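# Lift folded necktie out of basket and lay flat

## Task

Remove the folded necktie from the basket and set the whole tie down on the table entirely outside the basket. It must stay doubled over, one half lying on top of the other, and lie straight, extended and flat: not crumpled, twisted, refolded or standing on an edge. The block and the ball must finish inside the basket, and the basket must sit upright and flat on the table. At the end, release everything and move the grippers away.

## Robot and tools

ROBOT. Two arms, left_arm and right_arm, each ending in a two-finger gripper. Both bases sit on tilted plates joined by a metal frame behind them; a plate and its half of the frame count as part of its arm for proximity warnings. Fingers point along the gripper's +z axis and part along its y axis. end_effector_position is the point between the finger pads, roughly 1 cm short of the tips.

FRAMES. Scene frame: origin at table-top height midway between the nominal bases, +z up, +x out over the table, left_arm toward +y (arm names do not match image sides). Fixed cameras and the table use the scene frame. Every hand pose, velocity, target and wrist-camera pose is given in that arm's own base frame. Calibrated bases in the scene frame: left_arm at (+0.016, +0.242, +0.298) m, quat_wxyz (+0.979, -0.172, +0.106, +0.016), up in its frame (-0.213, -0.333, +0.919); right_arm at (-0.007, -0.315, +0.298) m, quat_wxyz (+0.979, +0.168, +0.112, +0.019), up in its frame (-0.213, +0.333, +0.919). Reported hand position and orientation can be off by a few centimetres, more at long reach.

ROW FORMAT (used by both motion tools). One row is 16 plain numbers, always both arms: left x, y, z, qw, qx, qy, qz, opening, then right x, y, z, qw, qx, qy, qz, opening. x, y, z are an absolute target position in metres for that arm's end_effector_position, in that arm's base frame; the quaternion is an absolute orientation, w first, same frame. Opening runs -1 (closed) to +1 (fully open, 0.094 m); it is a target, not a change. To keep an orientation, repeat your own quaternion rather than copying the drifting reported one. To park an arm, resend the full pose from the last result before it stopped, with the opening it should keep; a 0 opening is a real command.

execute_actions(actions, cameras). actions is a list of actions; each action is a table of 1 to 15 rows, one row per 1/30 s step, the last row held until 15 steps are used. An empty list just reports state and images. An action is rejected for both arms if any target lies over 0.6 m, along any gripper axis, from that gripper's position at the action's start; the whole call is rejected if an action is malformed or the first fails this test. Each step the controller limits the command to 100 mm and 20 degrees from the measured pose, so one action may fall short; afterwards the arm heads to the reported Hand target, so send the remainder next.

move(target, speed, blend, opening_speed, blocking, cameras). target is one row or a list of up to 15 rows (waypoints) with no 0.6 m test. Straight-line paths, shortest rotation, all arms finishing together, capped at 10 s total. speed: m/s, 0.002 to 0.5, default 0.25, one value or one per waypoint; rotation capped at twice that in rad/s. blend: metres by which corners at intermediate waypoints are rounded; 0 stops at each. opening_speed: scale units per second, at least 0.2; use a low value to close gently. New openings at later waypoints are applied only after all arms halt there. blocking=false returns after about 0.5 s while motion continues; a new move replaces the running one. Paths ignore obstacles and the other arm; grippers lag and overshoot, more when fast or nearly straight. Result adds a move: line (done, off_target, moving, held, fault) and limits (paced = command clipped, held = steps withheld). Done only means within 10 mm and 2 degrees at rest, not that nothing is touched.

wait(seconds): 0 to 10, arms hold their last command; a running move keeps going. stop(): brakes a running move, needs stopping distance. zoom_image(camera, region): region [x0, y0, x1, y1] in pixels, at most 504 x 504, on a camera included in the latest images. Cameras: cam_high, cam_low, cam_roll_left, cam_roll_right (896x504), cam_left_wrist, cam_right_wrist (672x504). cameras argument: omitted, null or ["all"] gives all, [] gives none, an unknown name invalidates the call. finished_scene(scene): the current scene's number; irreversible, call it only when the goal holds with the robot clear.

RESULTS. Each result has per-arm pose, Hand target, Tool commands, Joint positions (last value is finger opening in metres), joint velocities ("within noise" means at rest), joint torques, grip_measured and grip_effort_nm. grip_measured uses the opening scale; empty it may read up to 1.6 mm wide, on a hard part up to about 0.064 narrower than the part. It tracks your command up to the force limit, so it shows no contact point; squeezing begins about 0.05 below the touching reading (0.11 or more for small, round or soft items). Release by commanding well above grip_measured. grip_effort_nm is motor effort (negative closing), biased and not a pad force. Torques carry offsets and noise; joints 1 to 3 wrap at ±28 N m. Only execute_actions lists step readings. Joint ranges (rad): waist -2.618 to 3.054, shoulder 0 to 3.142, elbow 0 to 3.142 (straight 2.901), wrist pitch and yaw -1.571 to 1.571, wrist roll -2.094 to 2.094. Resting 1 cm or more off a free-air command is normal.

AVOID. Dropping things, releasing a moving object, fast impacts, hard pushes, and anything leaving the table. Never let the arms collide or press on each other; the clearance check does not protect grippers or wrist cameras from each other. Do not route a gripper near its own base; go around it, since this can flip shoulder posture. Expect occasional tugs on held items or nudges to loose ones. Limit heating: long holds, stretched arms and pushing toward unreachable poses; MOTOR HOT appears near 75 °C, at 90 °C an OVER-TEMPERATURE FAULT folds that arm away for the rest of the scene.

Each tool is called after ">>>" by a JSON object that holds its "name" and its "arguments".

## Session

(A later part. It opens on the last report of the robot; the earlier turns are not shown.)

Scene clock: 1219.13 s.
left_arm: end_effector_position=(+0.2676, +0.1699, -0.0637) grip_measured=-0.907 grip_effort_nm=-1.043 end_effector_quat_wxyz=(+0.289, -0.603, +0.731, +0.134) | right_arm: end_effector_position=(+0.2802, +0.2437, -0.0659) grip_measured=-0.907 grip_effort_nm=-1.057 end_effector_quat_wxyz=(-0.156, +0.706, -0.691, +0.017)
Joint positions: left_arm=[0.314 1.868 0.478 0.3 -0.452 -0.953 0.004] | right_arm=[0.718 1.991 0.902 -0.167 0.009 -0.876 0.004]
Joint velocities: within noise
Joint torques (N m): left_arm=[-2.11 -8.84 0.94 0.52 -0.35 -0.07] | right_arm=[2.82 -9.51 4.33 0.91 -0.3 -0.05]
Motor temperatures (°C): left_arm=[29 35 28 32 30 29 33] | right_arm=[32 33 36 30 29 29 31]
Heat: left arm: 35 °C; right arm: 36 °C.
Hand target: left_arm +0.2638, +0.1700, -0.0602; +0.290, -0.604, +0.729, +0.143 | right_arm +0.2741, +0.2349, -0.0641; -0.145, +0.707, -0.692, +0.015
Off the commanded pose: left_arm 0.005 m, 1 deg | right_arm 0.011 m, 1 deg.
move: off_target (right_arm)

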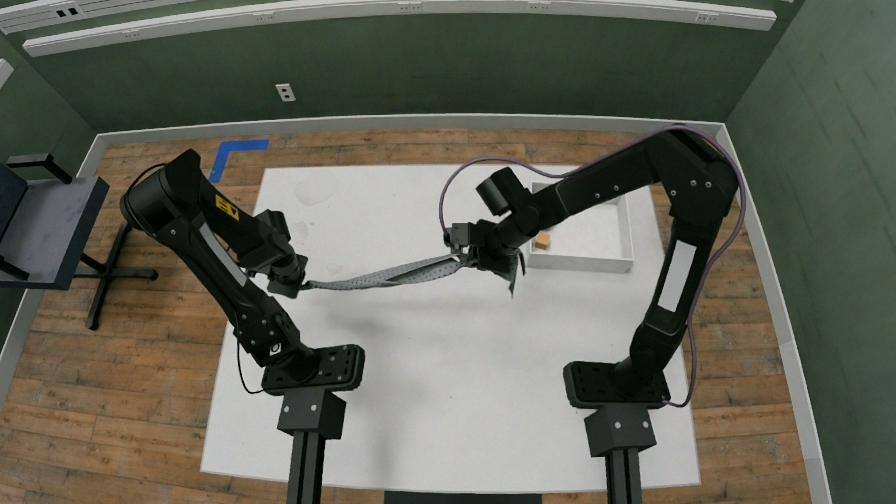

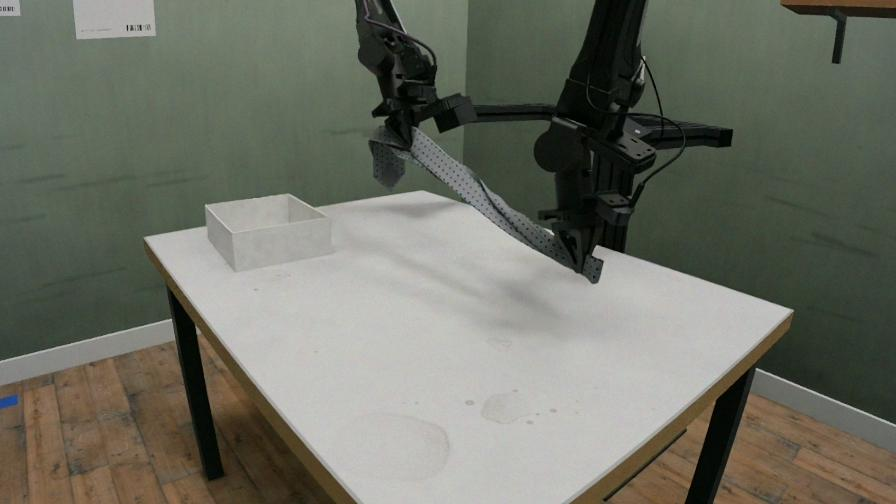

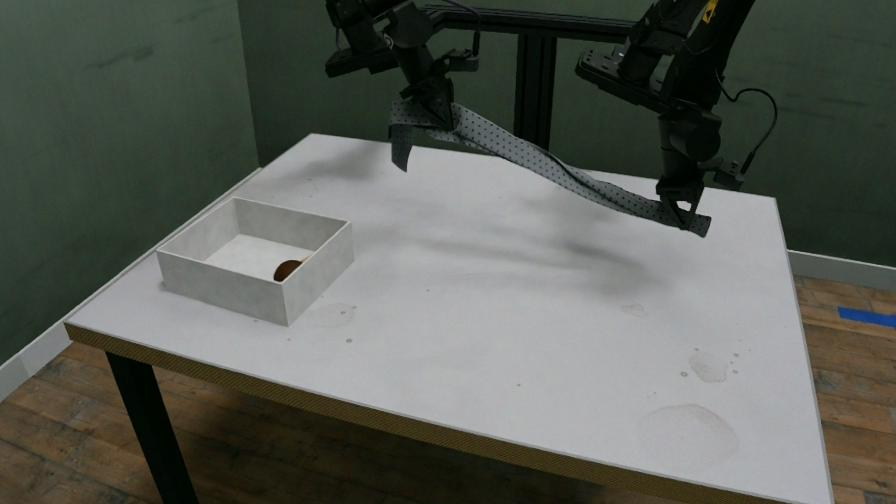

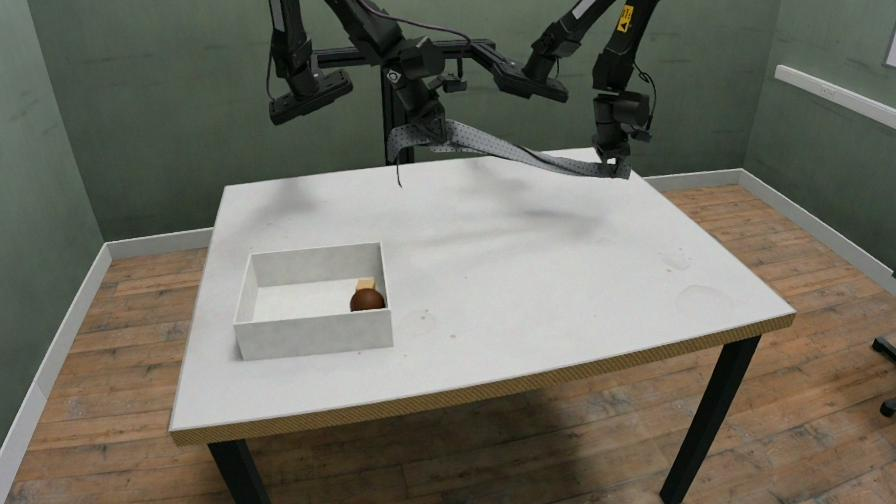

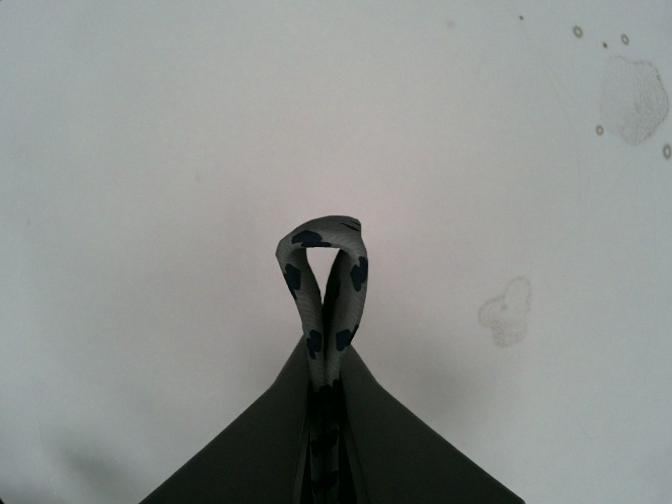

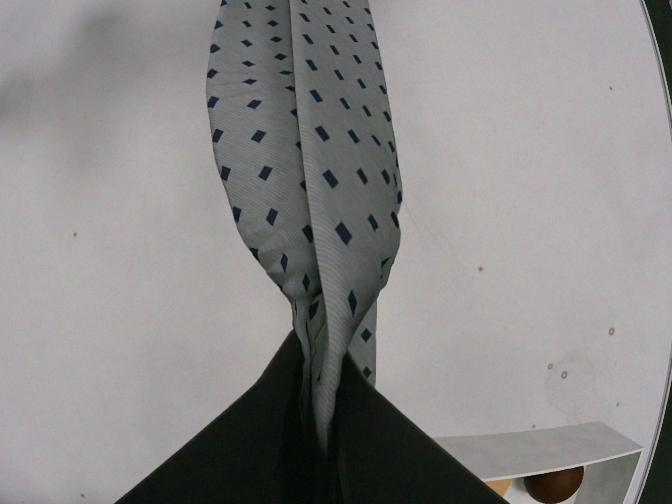

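>>> {"name": "move", "arguments": {"target": [[0.268,0.1766,-0.0785,0.2893,-0.6034,0.7286,0.1435,-1,0.2904,0.2078,-0.1148,0.1445,-0.7069,0.6919,-0.0155,-1],[0.2802,0.2906,-0.0995,0.2893,-0.6034,0.7286,0.1435,-1,0.3192,0.2688,-0.2392,0.1445,-0.7069,0.6919,-0.0155,-1],[0.2875,0.3446,-0.1163,0.2893,-0.6034,0.7286,0.1435,-1,0.343,0.2685,-0.3423,0.1445,-0.7069,0.6919,-0.0155,-1]], "speed": 0.1, "blend": 0.02}}

Scene clock: 1255.60 s.
left_arm: end_effector_position=(+0.2907, +0.3456, -0.1074) grip_measured=-0.907 grip_effort_nm=-1.043 end_effector_quat_wxyz=(+0.301, -0.604, +0.724, +0.144) | right_arm: end_effector_position=(+0.3494, +0.2860, -0.3217) grip_measured=-0.907 grip_effort_nm=-1.053 end_effector_quat_wxyz=(-0.165, +0.709, -0.686, +0.011)
Joint positions: left_arm=[0.782 2.299 0.926 0.45 -0.223 -0.534 0.004] | right_arm=[0.676 3.025 1.573 0.212 -0.02 -0.925 0.004]
Joint velocities: within noise
Joint torques (N m): left_arm=[-0.44 -8.54 2.11 0.74 -0.07 0.13] | right_arm=[3.67 -7.28 5.03 1.15 -0.15 -0.06]
Motor temperatures (°C): left_arm=[29 35 28 31 30 29 33] | right_arm=[32 33 36 31 29 29 31]
Heat: left arm: 35 °C; right arm: 36 °C.
Hand target: left_arm +0.2874, +0.3444, -0.1160; +0.290, -0.604, +0.729, +0.143 | right_arm +0.3418, +0.2682, -0.3408; -0.145, +0.707, -0.692, +0.015
Off the commanded pose: left_arm 0.010 m, 1 deg | right_arm 0.028 m, 3 deg.
move: off_target (right_arm)

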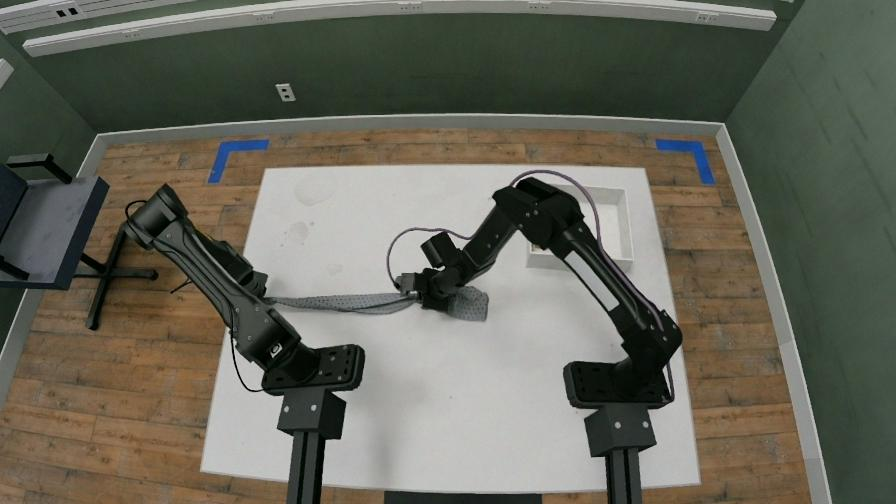

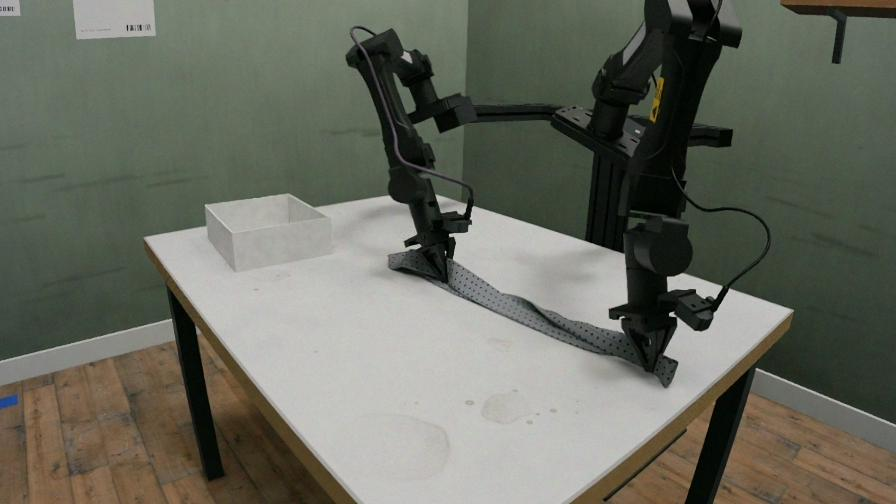

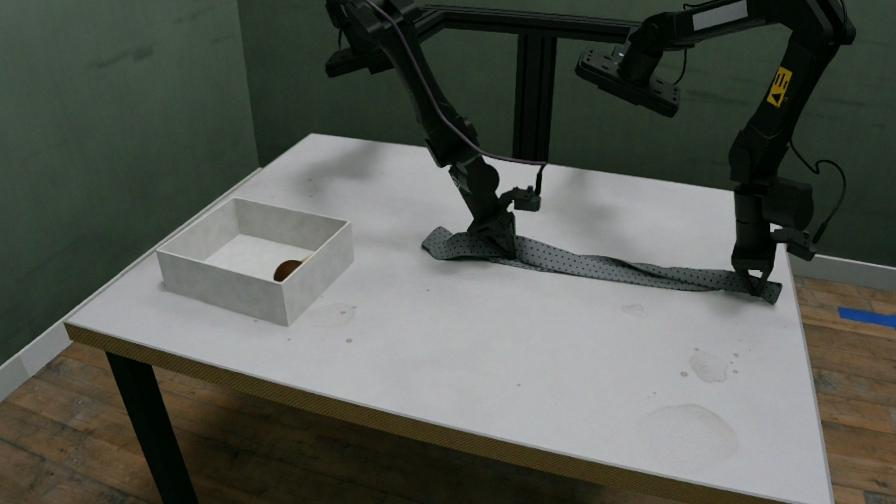

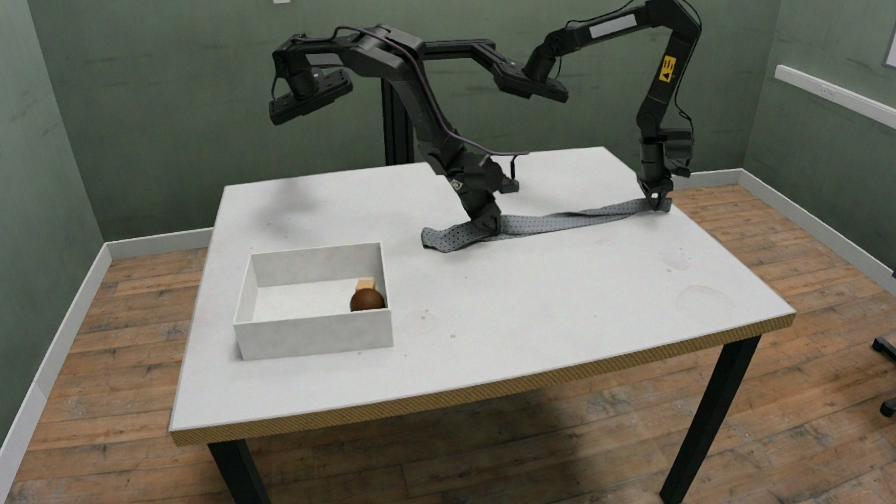

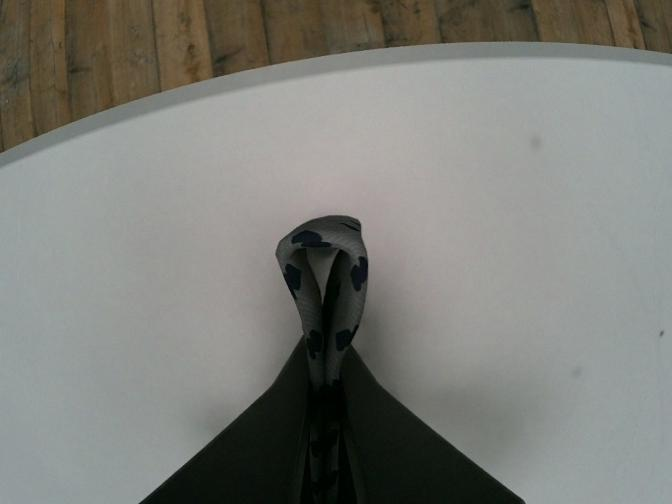

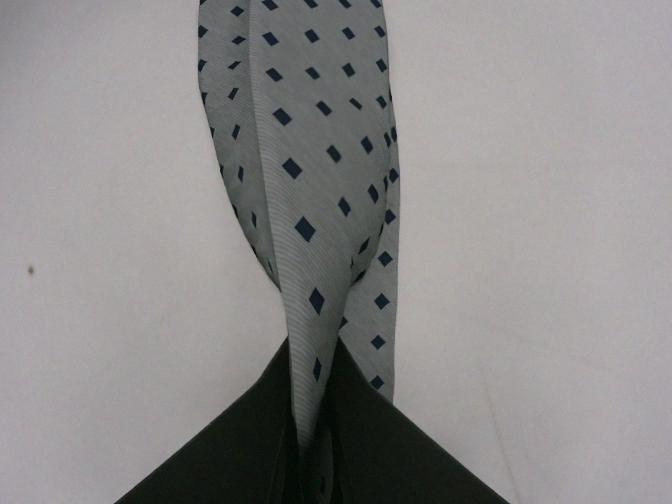

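>>> {"name": "move", "arguments": {"target": [0.2875,0.3446,-0.1163,0.2893,-0.6034,0.7286,0.1435,-1,0.343,0.2685,-0.3423,0.1445,-0.7069,0.6919,-0.0155,0.9], "opening_speed": 1.2, "cameras": ["cam_right_wrist"]}}

>>> {"name": "move", "arguments": {"target": [0.2875,0.3446,-0.1163,0.2893,-0.6034,0.7286,0.1435,-1,0.3115,0.2944,-0.1884,0.1445,-0.7069,0.6919,-0.0155,0.9], "speed": 0.12}}

Scene clock: 1261.70 s.
left_arm: end_effector_position=(+0.2908, +0.3455, -0.1074) grip_measured=-0.907 grip_effort_nm=-1.048 end_effector_quat_wxyz=(+0.301, -0.604, +0.724, +0.144) | right_arm: end_effector_position=(+0.3542, +0.2878, -0.3214) grip_measured=+0.898 grip_effort_nm=0.085 end_effector_quat_wxyz=(-0.173, +0.708, -0.685, +0.011)
Joint positions: left_arm=[0.782 2.299 0.926 0.45 -0.223 -0.533 0.004] | right_arm=[0.672 3.03 1.581 0.227 -0.022 -0.928 0.089]
Joint velocities: within noise
Joint torques (N m): left_arm=[-0.43 -8.51 2.11 0.74 -0.08 0.1] | right_arm=[3.96 -7.69 4.42 1.03 -0.13 -0.03]
Motor temperatures (°C): left_arm=[29 34 28 31 30 29 33] | right_arm=[32 33 36 31 29 29 31]
Heat: left arm: 34 °C; right arm: 36 °C.
Hand target: left_arm +0.2875, +0.3444, -0.1160; +0.290, -0.604, +0.729, +0.143 | right_arm +0.3420, +0.2683, -0.3408; -0.145, +0.707, -0.692, +0.015
Off the commanded pose: left_arm 0.010 m, 1 deg | right_arm 0.031 m, 3 deg.
move: off_target (right_arm)
Images, in order (width x height): cam_right_wrist 672x504.

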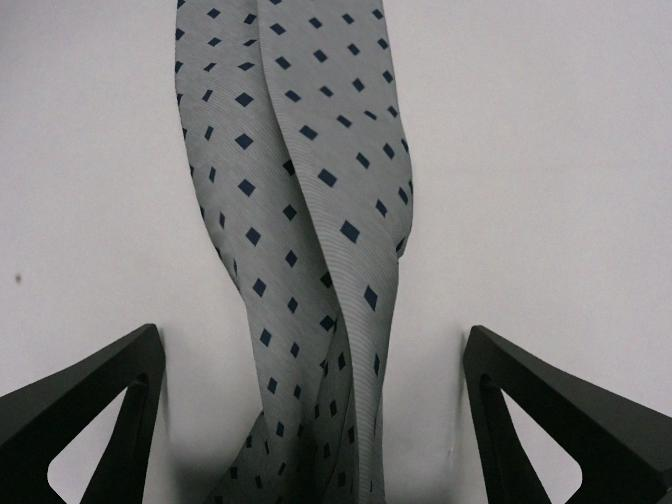

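Scene clock: 1263.73 s.
left_arm: end_effector_position=(+0.2908, +0.3455, -0.1074) grip_measured=-0.907 grip_effort_nm=-1.043 end_effector_quat_wxyz=(+0.301, -0.604, +0.724, +0.144) | right_arm: end_effector_position=(+0.3242, +0.2970, -0.1893) grip_measured=+0.898 grip_effort_nm=0.076 end_effector_quat_wxyz=(-0.161, +0.702, -0.693, +0.016)
Joint positions: left_arm=[0.782 2.299 0.926 0.45 -0.223 -0.533 0.004] | right_arm=[0.746 2.545 1.24 0.059 0.017 -0.84 0.089]
Joint velocities: within noise
Joint torques (N m): left_arm=[-0.44 -8.49 2.1 0.73 -0.07 0.09] | right_arm=[5.74 -11.64 3.3 0.93 -0.2 0.11]
Motor temperatures (°C): left_arm=[29 34 28 31 30 29 33] | right_arm=[32 34 36 31 29 29 31]
Heat: left arm: 34 °C; right arm: 36 °C.
Hand target: left_arm +0.2875, +0.3444, -0.1160; +0.290, -0.604, +0.729, +0.143 | right_arm +0.3119, +0.2943, -0.1886; -0.145, +0.707, -0.692, +0.016
Off the commanded pose: left_arm 0.010 m, 1 deg | right_arm 0.013 m, 2 deg.
move: off_target (right_arm)

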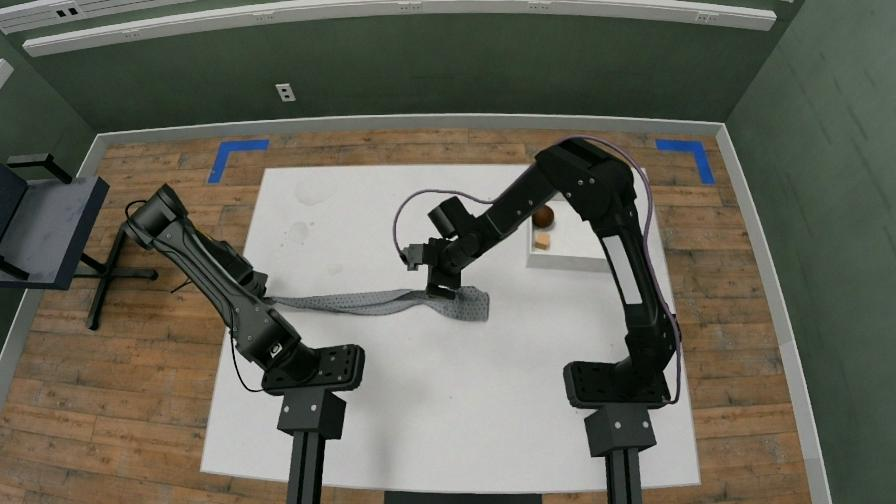

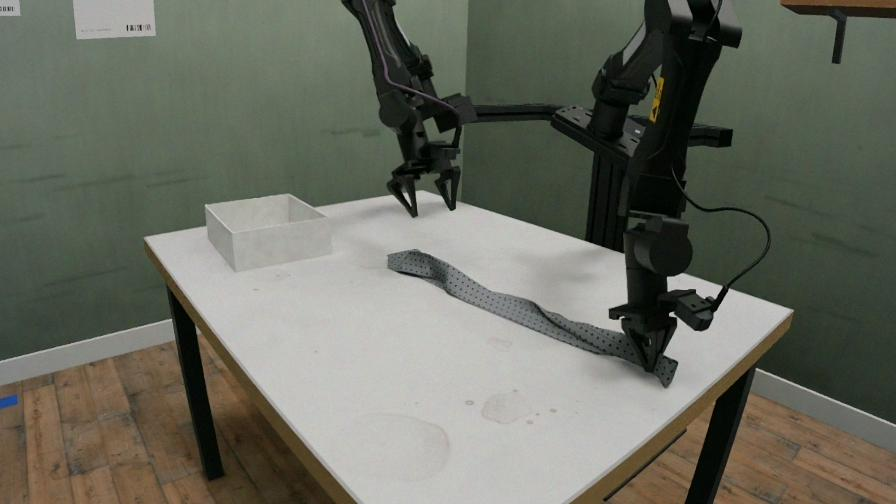

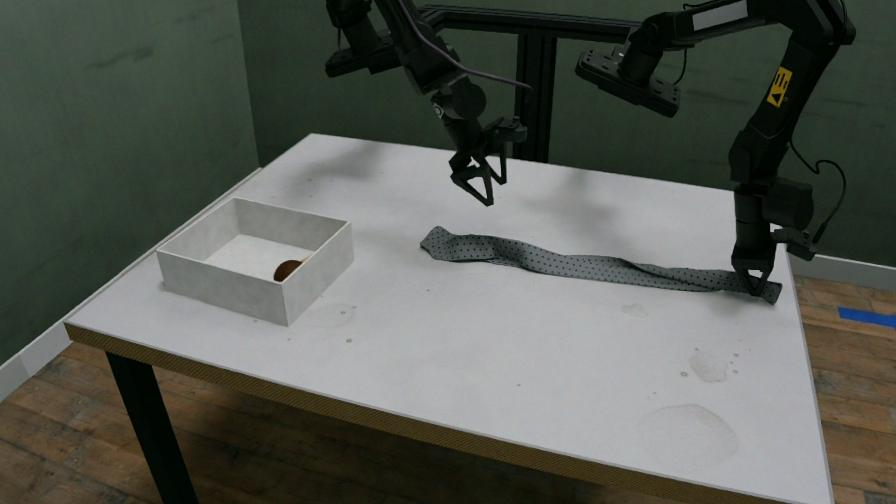

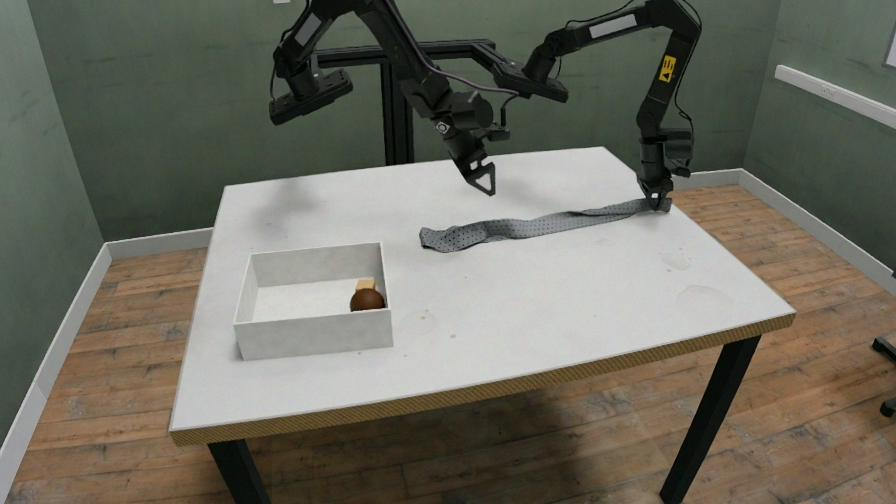

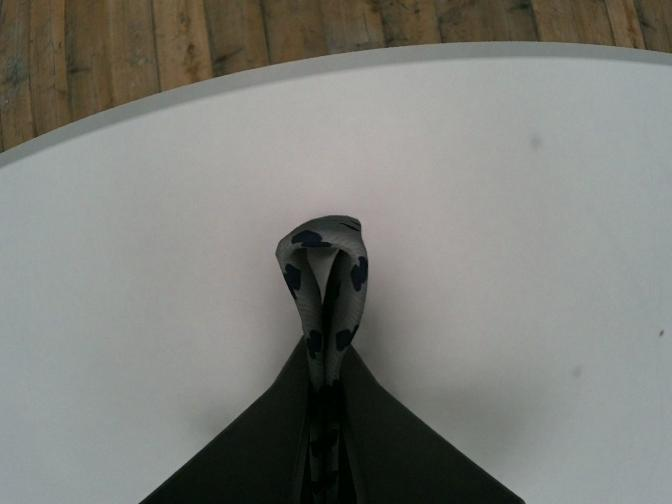

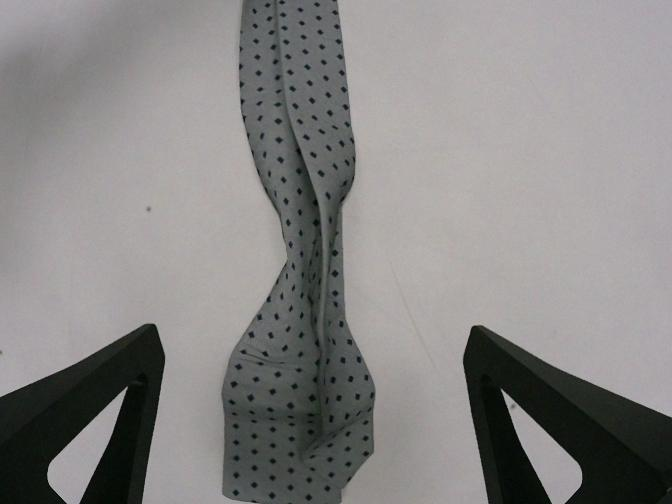

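>>> {"name": "move", "arguments": {"target": [[0.3041,0.1532,-0.0133,0.4941,-0.0846,0.842,0.1985,-1,0.3365,0.1092,0.0406,0.0811,-0.1513,0.9674,-0.1848,0.9],[0.2833,0.0257,0.0646,0.60,0.15,0.78,0.10,-1,0.128,-0.157,0.1433,0.1725,0.431,0.879,-0.105,1]], "speed": 0.2, "blend": 0.04, "cameras": ["cam_high","cam_low"]}}

>>> {"name": "move", "arguments": {"target": [[0.1845,-0.2514,0.2804,0.49,0.4688,0.7297,-0.0607,-1,0.128,-0.157,0.1433,0.1725,0.431,0.879,-0.105,1],[0.147,-0.5058,0.2873,0.4758,0.6163,0.5297,-0.3357,-1,0.128,-0.157,0.1433,0.1725,0.431,0.879,-0.105,1]], "speed": 0.18, "blend": 0.04}}

Scene clock: 1291.73 s.
left_arm: end_effector_position=(+0.2885, +0.0264, +0.0694) grip_measured=-0.906 grip_effort_nm=-1.043 end_effector_quat_wxyz=(+0.551, +0.168, +0.814, +0.075) | right_arm: end_effector_position=(+0.1281, -0.1577, +0.1359) grip_measured=+0.998 grip_effort_nm=0.071 end_effector_quat_wxyz=(+0.168, +0.432, +0.880, -0.107)
Joint positions: left_arm=[0.286 1.071 0.01 0.647 0.327 0.48 0.004] | right_arm=[-0.825 0.912 0.821 -1.086 0.078 0.073 0.094]
Joint velocities: within noise
Joint torques (N m): left_arm=[-0.28 -3.75 3.78 1.32 0.28 0.11] | right_arm=[-0.44 -3.86 9.73 0.35 -0.11 -0.06]
Motor temperatures (°C): left_arm=[29 34 28 32 30 29 33] | right_arm=[32 33 36 30 29 29 31]
Heat: left arm: 34 °C; right arm: 36 °C.
Hand target: left_arm +0.2849, +0.0260, +0.0648; +0.544, +0.170, +0.818, +0.074 | right_arm +0.1281, -0.1570, +0.1431; +0.173, +0.431, +0.879, -0.105
Off the commanded pose: left_arm 0.007 m, 8 deg | right_arm 0.007 m, 1 deg.
joint sent to its limit (left arm) — joint 3 (elbow), lower limit, where the elbow is as bent as it goes. The joint targets are off in orientation, not in position.
move: off_target (left_arm)
Images, in order (width x height): cam_high 896x504, cam_low 896x504.

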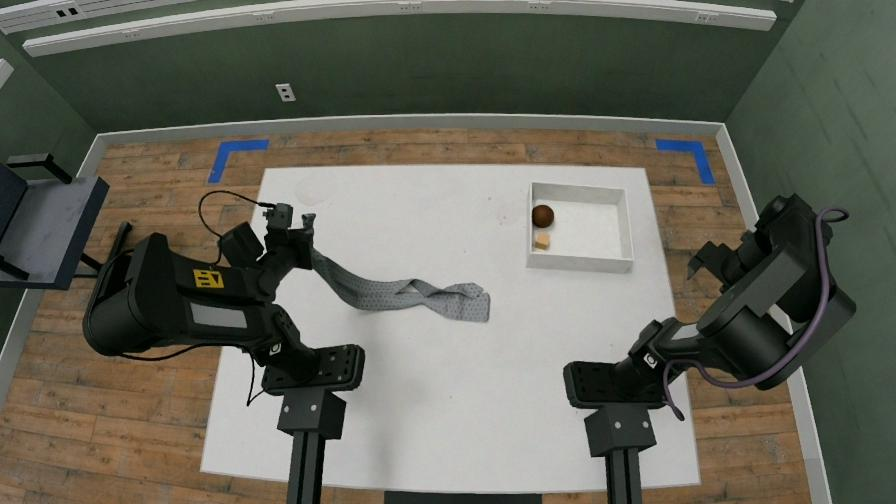

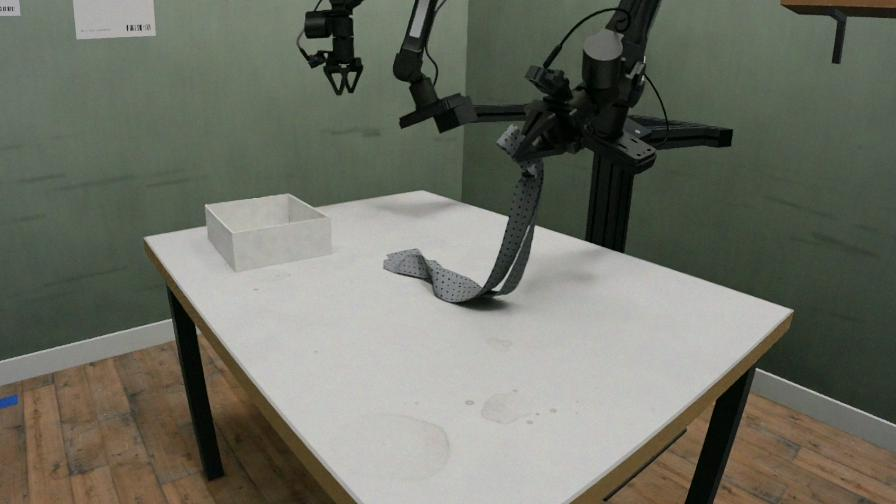

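Scene clock: 1296.57 s.
left_arm: end_effector_position=(+0.1552, -0.4952, +0.2689) grip_measured=-0.906 grip_effort_nm=-1.048 end_effector_quat_wxyz=(+0.462, +0.615, +0.553, -0.321) | right_arm: end_effector_position=(+0.1281, -0.1577, +0.1358) grip_measured=+0.998 grip_effort_nm=0.085 end_effector_quat_wxyz=(+0.167, +0.432, +0.880, -0.107)
Joint positions: left_arm=[-1.188 1.649 1.325 -0.063 0.238 0.328 0.004] | right_arm=[-0.825 0.912 0.821 -1.087 0.078 0.073 0.094]
Joint velocities: within noise
Joint torques (N m): left_arm=[-3.82 -5.53 10.95 1.97 0.37 0.09] | right_arm=[-0.44 -3.85 9.73 0.35 -0.11 -0.06]
Motor temperatures (°C): left_arm=[29 33 29 33 30 29 33] | right_arm=[32 33 37 30 29 29 31]
Heat: left arm: 33 °C; right arm: 37 °C.
Hand target: left_arm +0.1466, -0.5046, +0.2872; +0.476, +0.616, +0.530, -0.336 | right_arm +0.1280, -0.1570, +0.1431; +0.173, +0.431, +0.879, -0.105
Off the commanded pose: left_arm 0.023 m, 4 deg | right_arm 0.007 m, 1 deg.
move: off_target (left_arm)

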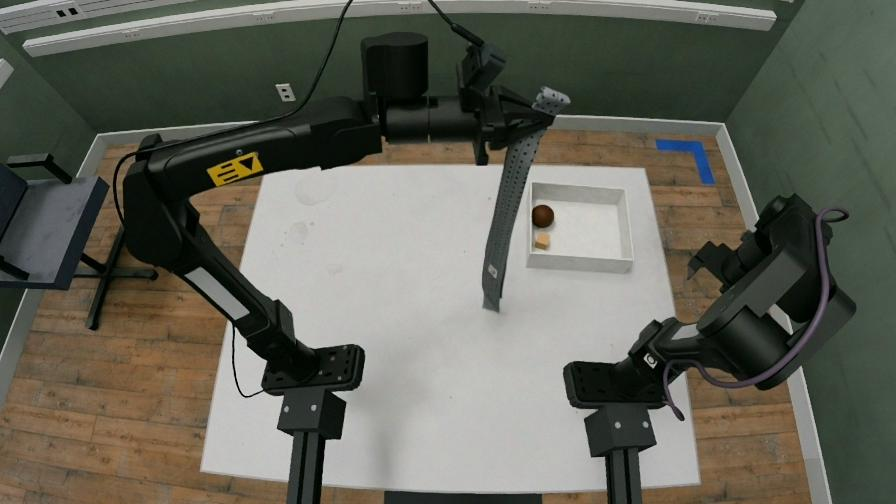

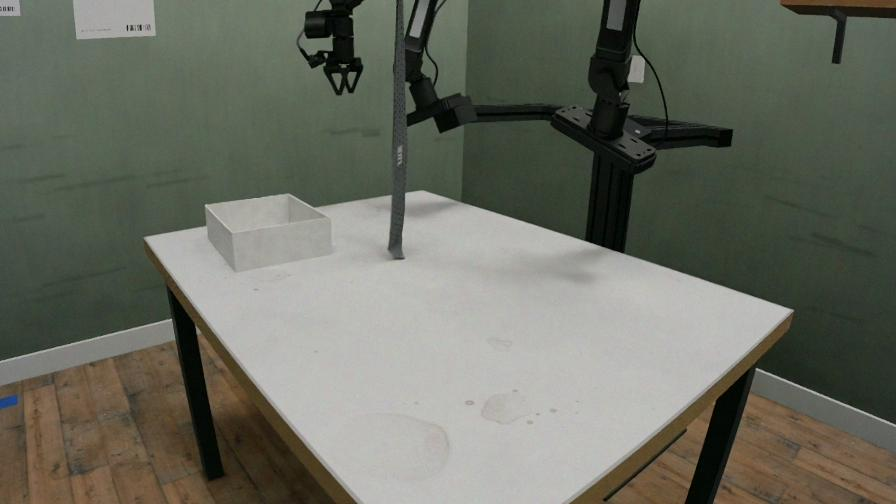

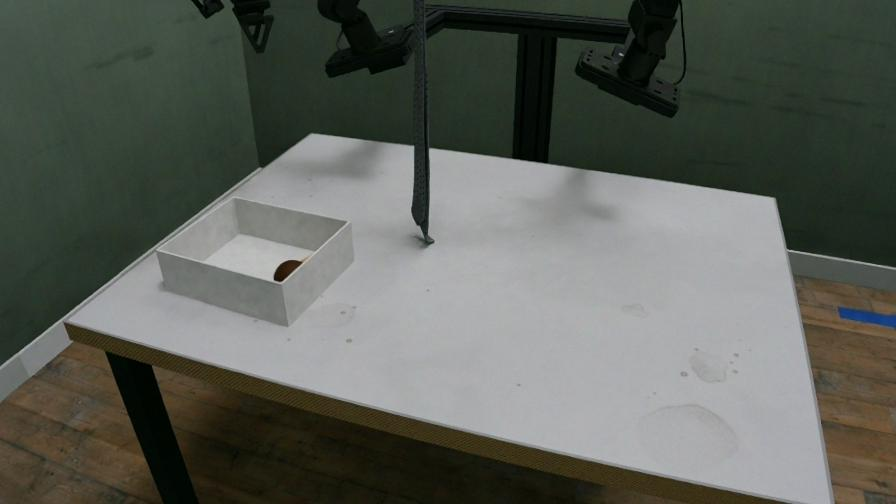

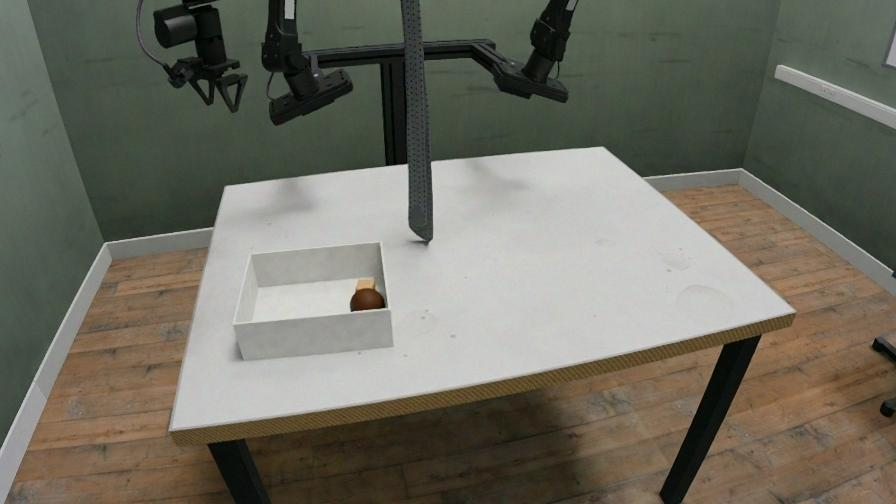

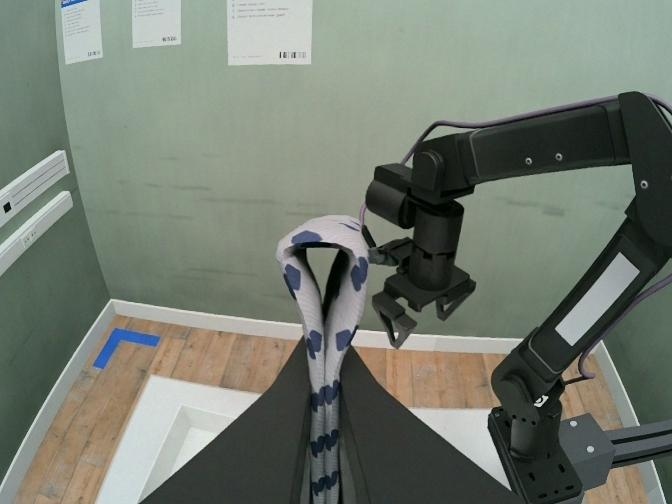

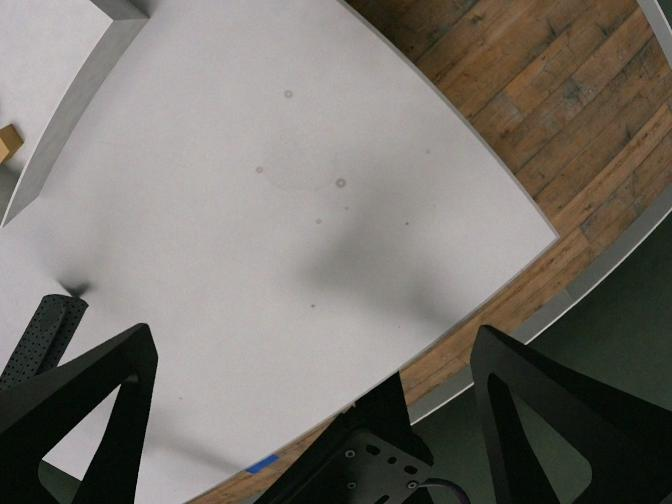

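>>> {"name": "move", "arguments": {"target": [0.14,-0.505,0.2873,0.2363,0.7419,0.3829,-0.4965,-1,0.128,-0.157,0.1433,0.1725,0.431,0.879,-0.105,1], "speed": 0.2, "cameras": ["cam_high","cam_low","cam_roll_right","cam_roll_left"]}}

Scene clock: 1308.97 s.
left_arm: end_effector_position=(+0.1413, -0.5044, +0.2835) grip_measured=-0.907 grip_effort_nm=-1.043 end_effector_quat_wxyz=(+0.242, +0.743, +0.390, -0.487) | right_arm: end_effector_position=(+0.1281, -0.1577, +0.1358) grip_measured=+0.998 grip_effort_nm=0.081 end_effector_quat_wxyz=(+0.167, +0.432, +0.880, -0.107)
Joint positions: left_arm=[-1.007 2.096 2.109 -0.89 1.012 0.771 0.004] | right_arm=[-0.825 0.912 0.821 -1.087 0.078 0.073 0.094]
Joint velocities: within noise
Joint torques (N m): left_arm=[-3.71 -8.58 9.57 1.16 0.69 0.09] | right_arm=[-0.44 -3.86 9.73 0.35 -0.11 -0.06]
Motor temperatures (°C): left_arm=[29 33 30 34 30 29 33] | right_arm=[32 32 38 30 29 29 30]
Heat: left arm: 34 °C; right arm: 38 °C.
Hand target: left_arm +0.1400, -0.5049, +0.2874; +0.238, +0.741, +0.383, -0.497 | right_arm +0.1280, -0.1570, +0.1431; +0.173, +0.431, +0.879, -0.105
Off the commanded pose: left_arm 0.004 m, 1 deg | right_arm 0.007 m, 1 deg.
move: done
Images, in order (width x height): cam_high 896x504, cam_low 896x504, cam_roll_left 896x504, cam_roll_right 896x504.

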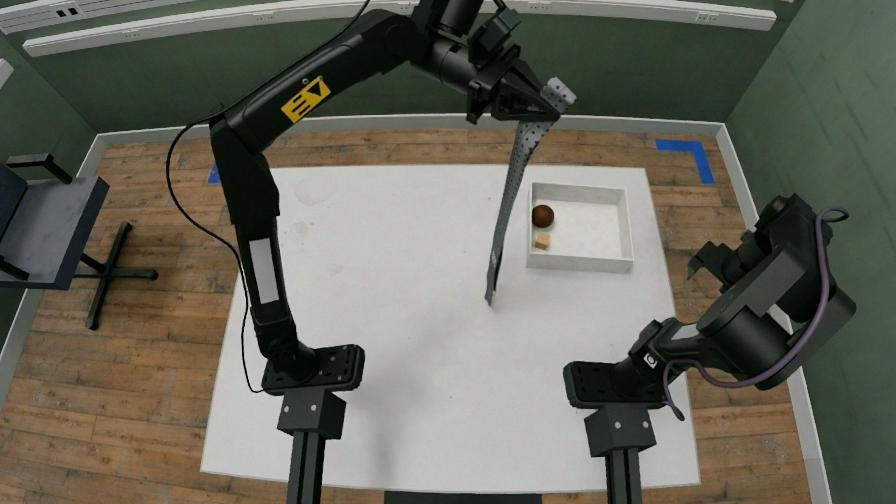

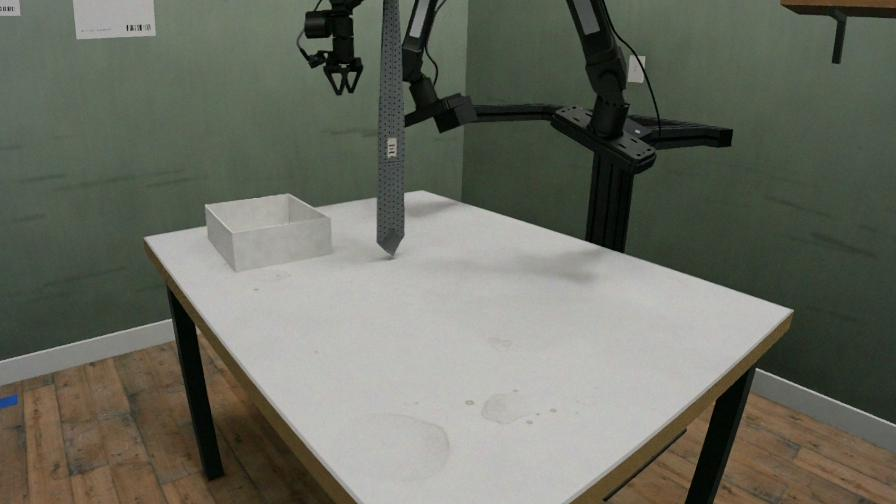

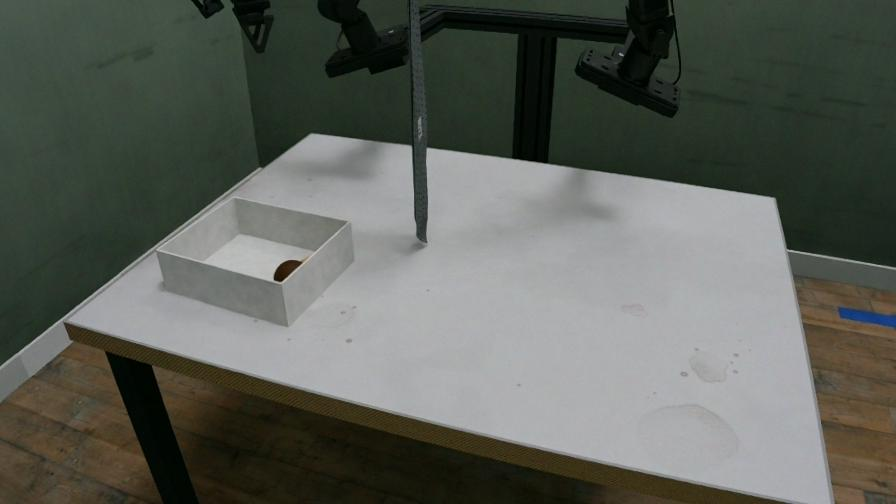

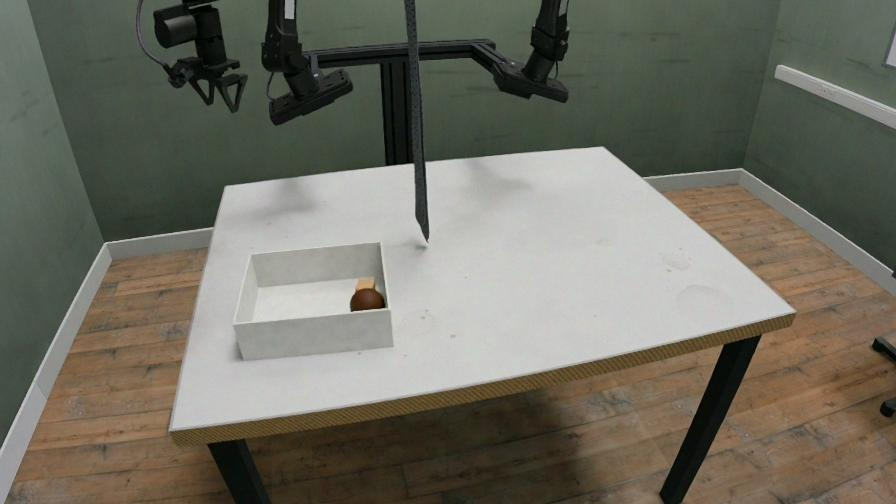

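>>> {"name": "move", "arguments": {"target": [[0.1555,-0.4831,0.244,0.2363,0.7419,0.3829,-0.4965,-1,0.128,-0.157,0.1433,0.1725,0.431,0.879,-0.105,1],[0.198,-0.3537,0.1811,0.28,0.73,0.42,-0.46,-1,0.128,-0.157,0.1433,0.1725,0.431,0.879,-0.105,1]], "speed": 0.1, "blend": 0.02, "cameras": ["cam_high","cam_low","cam_roll_right"]}}

Scene clock: 1326.33 s.
left_arm: end_effector_position=(+0.2071, -0.3575, +0.1727) grip_measured=-0.907 grip_effort_nm=-1.043 end_effector_quat_wxyz=(+0.279, +0.734, +0.428, -0.448) | right_arm: end_effector_position=(+0.1281, -0.1577, +0.1358) grip_measured=+0.998 grip_effort_nm=0.081 end_effector_quat_wxyz=(+0.167, +0.432, +0.880, -0.107)
Joint positions: left_arm=[-0.658 1.824 1.36 -0.773 1.082 1.227 0.004] | right_arm=[-0.825 0.912 0.821 -1.087 0.078 0.073 0.094]
Joint velocities: within noise
Joint torques (N m): left_arm=[-3.37 -11.04 5.2 0.69 0.87 0.08] | right_arm=[-0.44 -3.86 9.73 0.35 -0.11 -0.06]
Motor temperatures (°C): left_arm=[29 34 30 33 30 29 33] | right_arm=[32 32 38 30 29 29 30]
Heat: left arm: 34 °C; right arm: 38 °C.
Hand target: left_arm +0.1984, -0.3540, +0.1809; +0.280, +0.730, +0.420, -0.460 | right_arm +0.1280, -0.1570, +0.1431; +0.173, +0.431, +0.879, -0.105
Off the commanded pose: left_arm 0.013 m, 2 deg | right_arm 0.007 m, 1 deg.
move: off_target (left_arm)
Images, in order (width x height): cam_high 896x504, cam_low 896x504, cam_roll_right 896x504.

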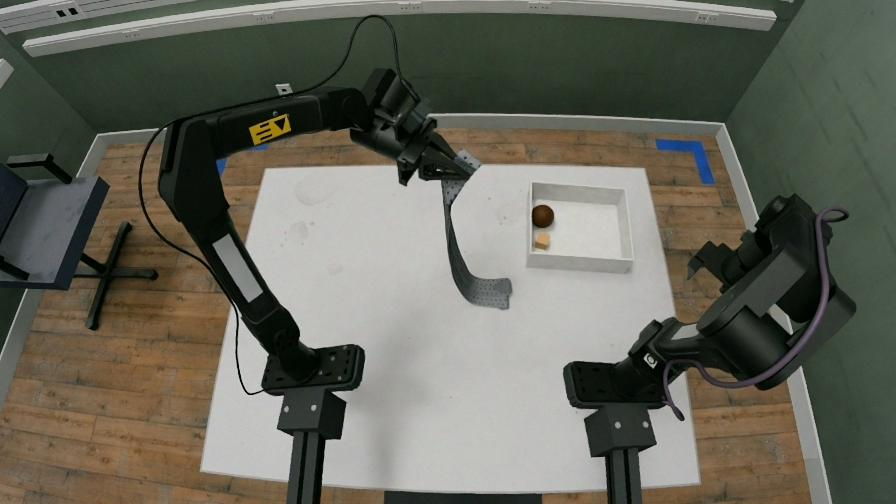

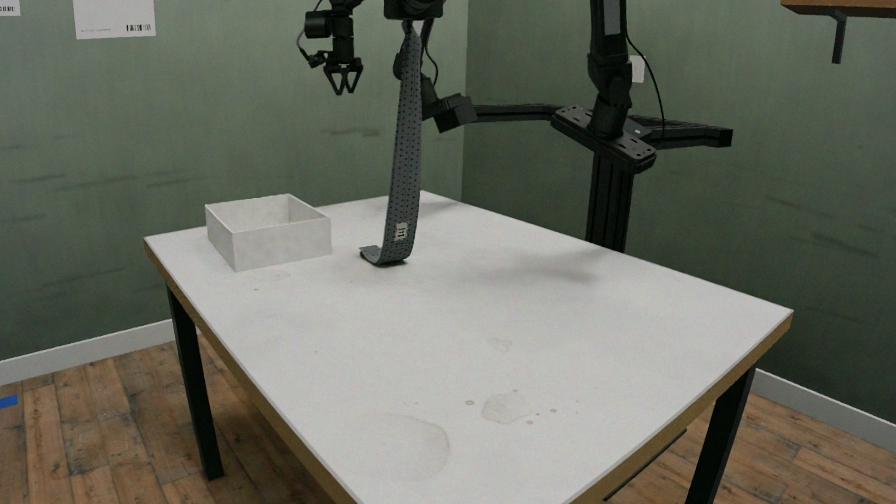

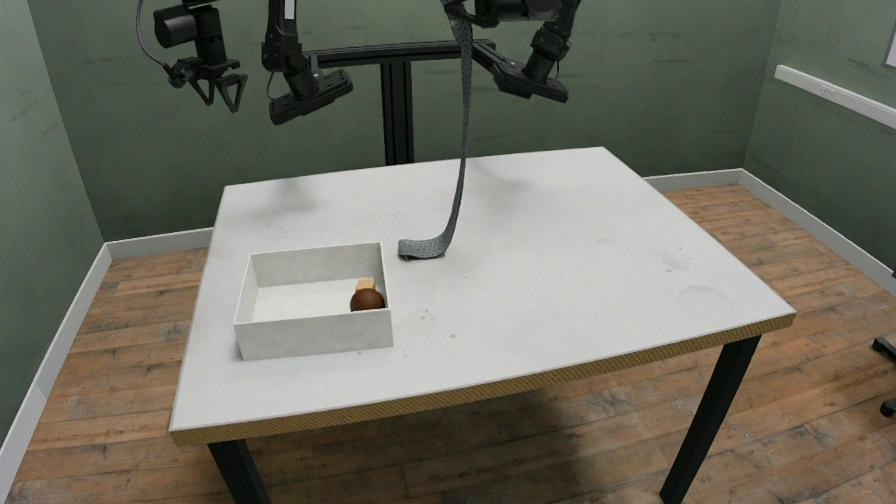

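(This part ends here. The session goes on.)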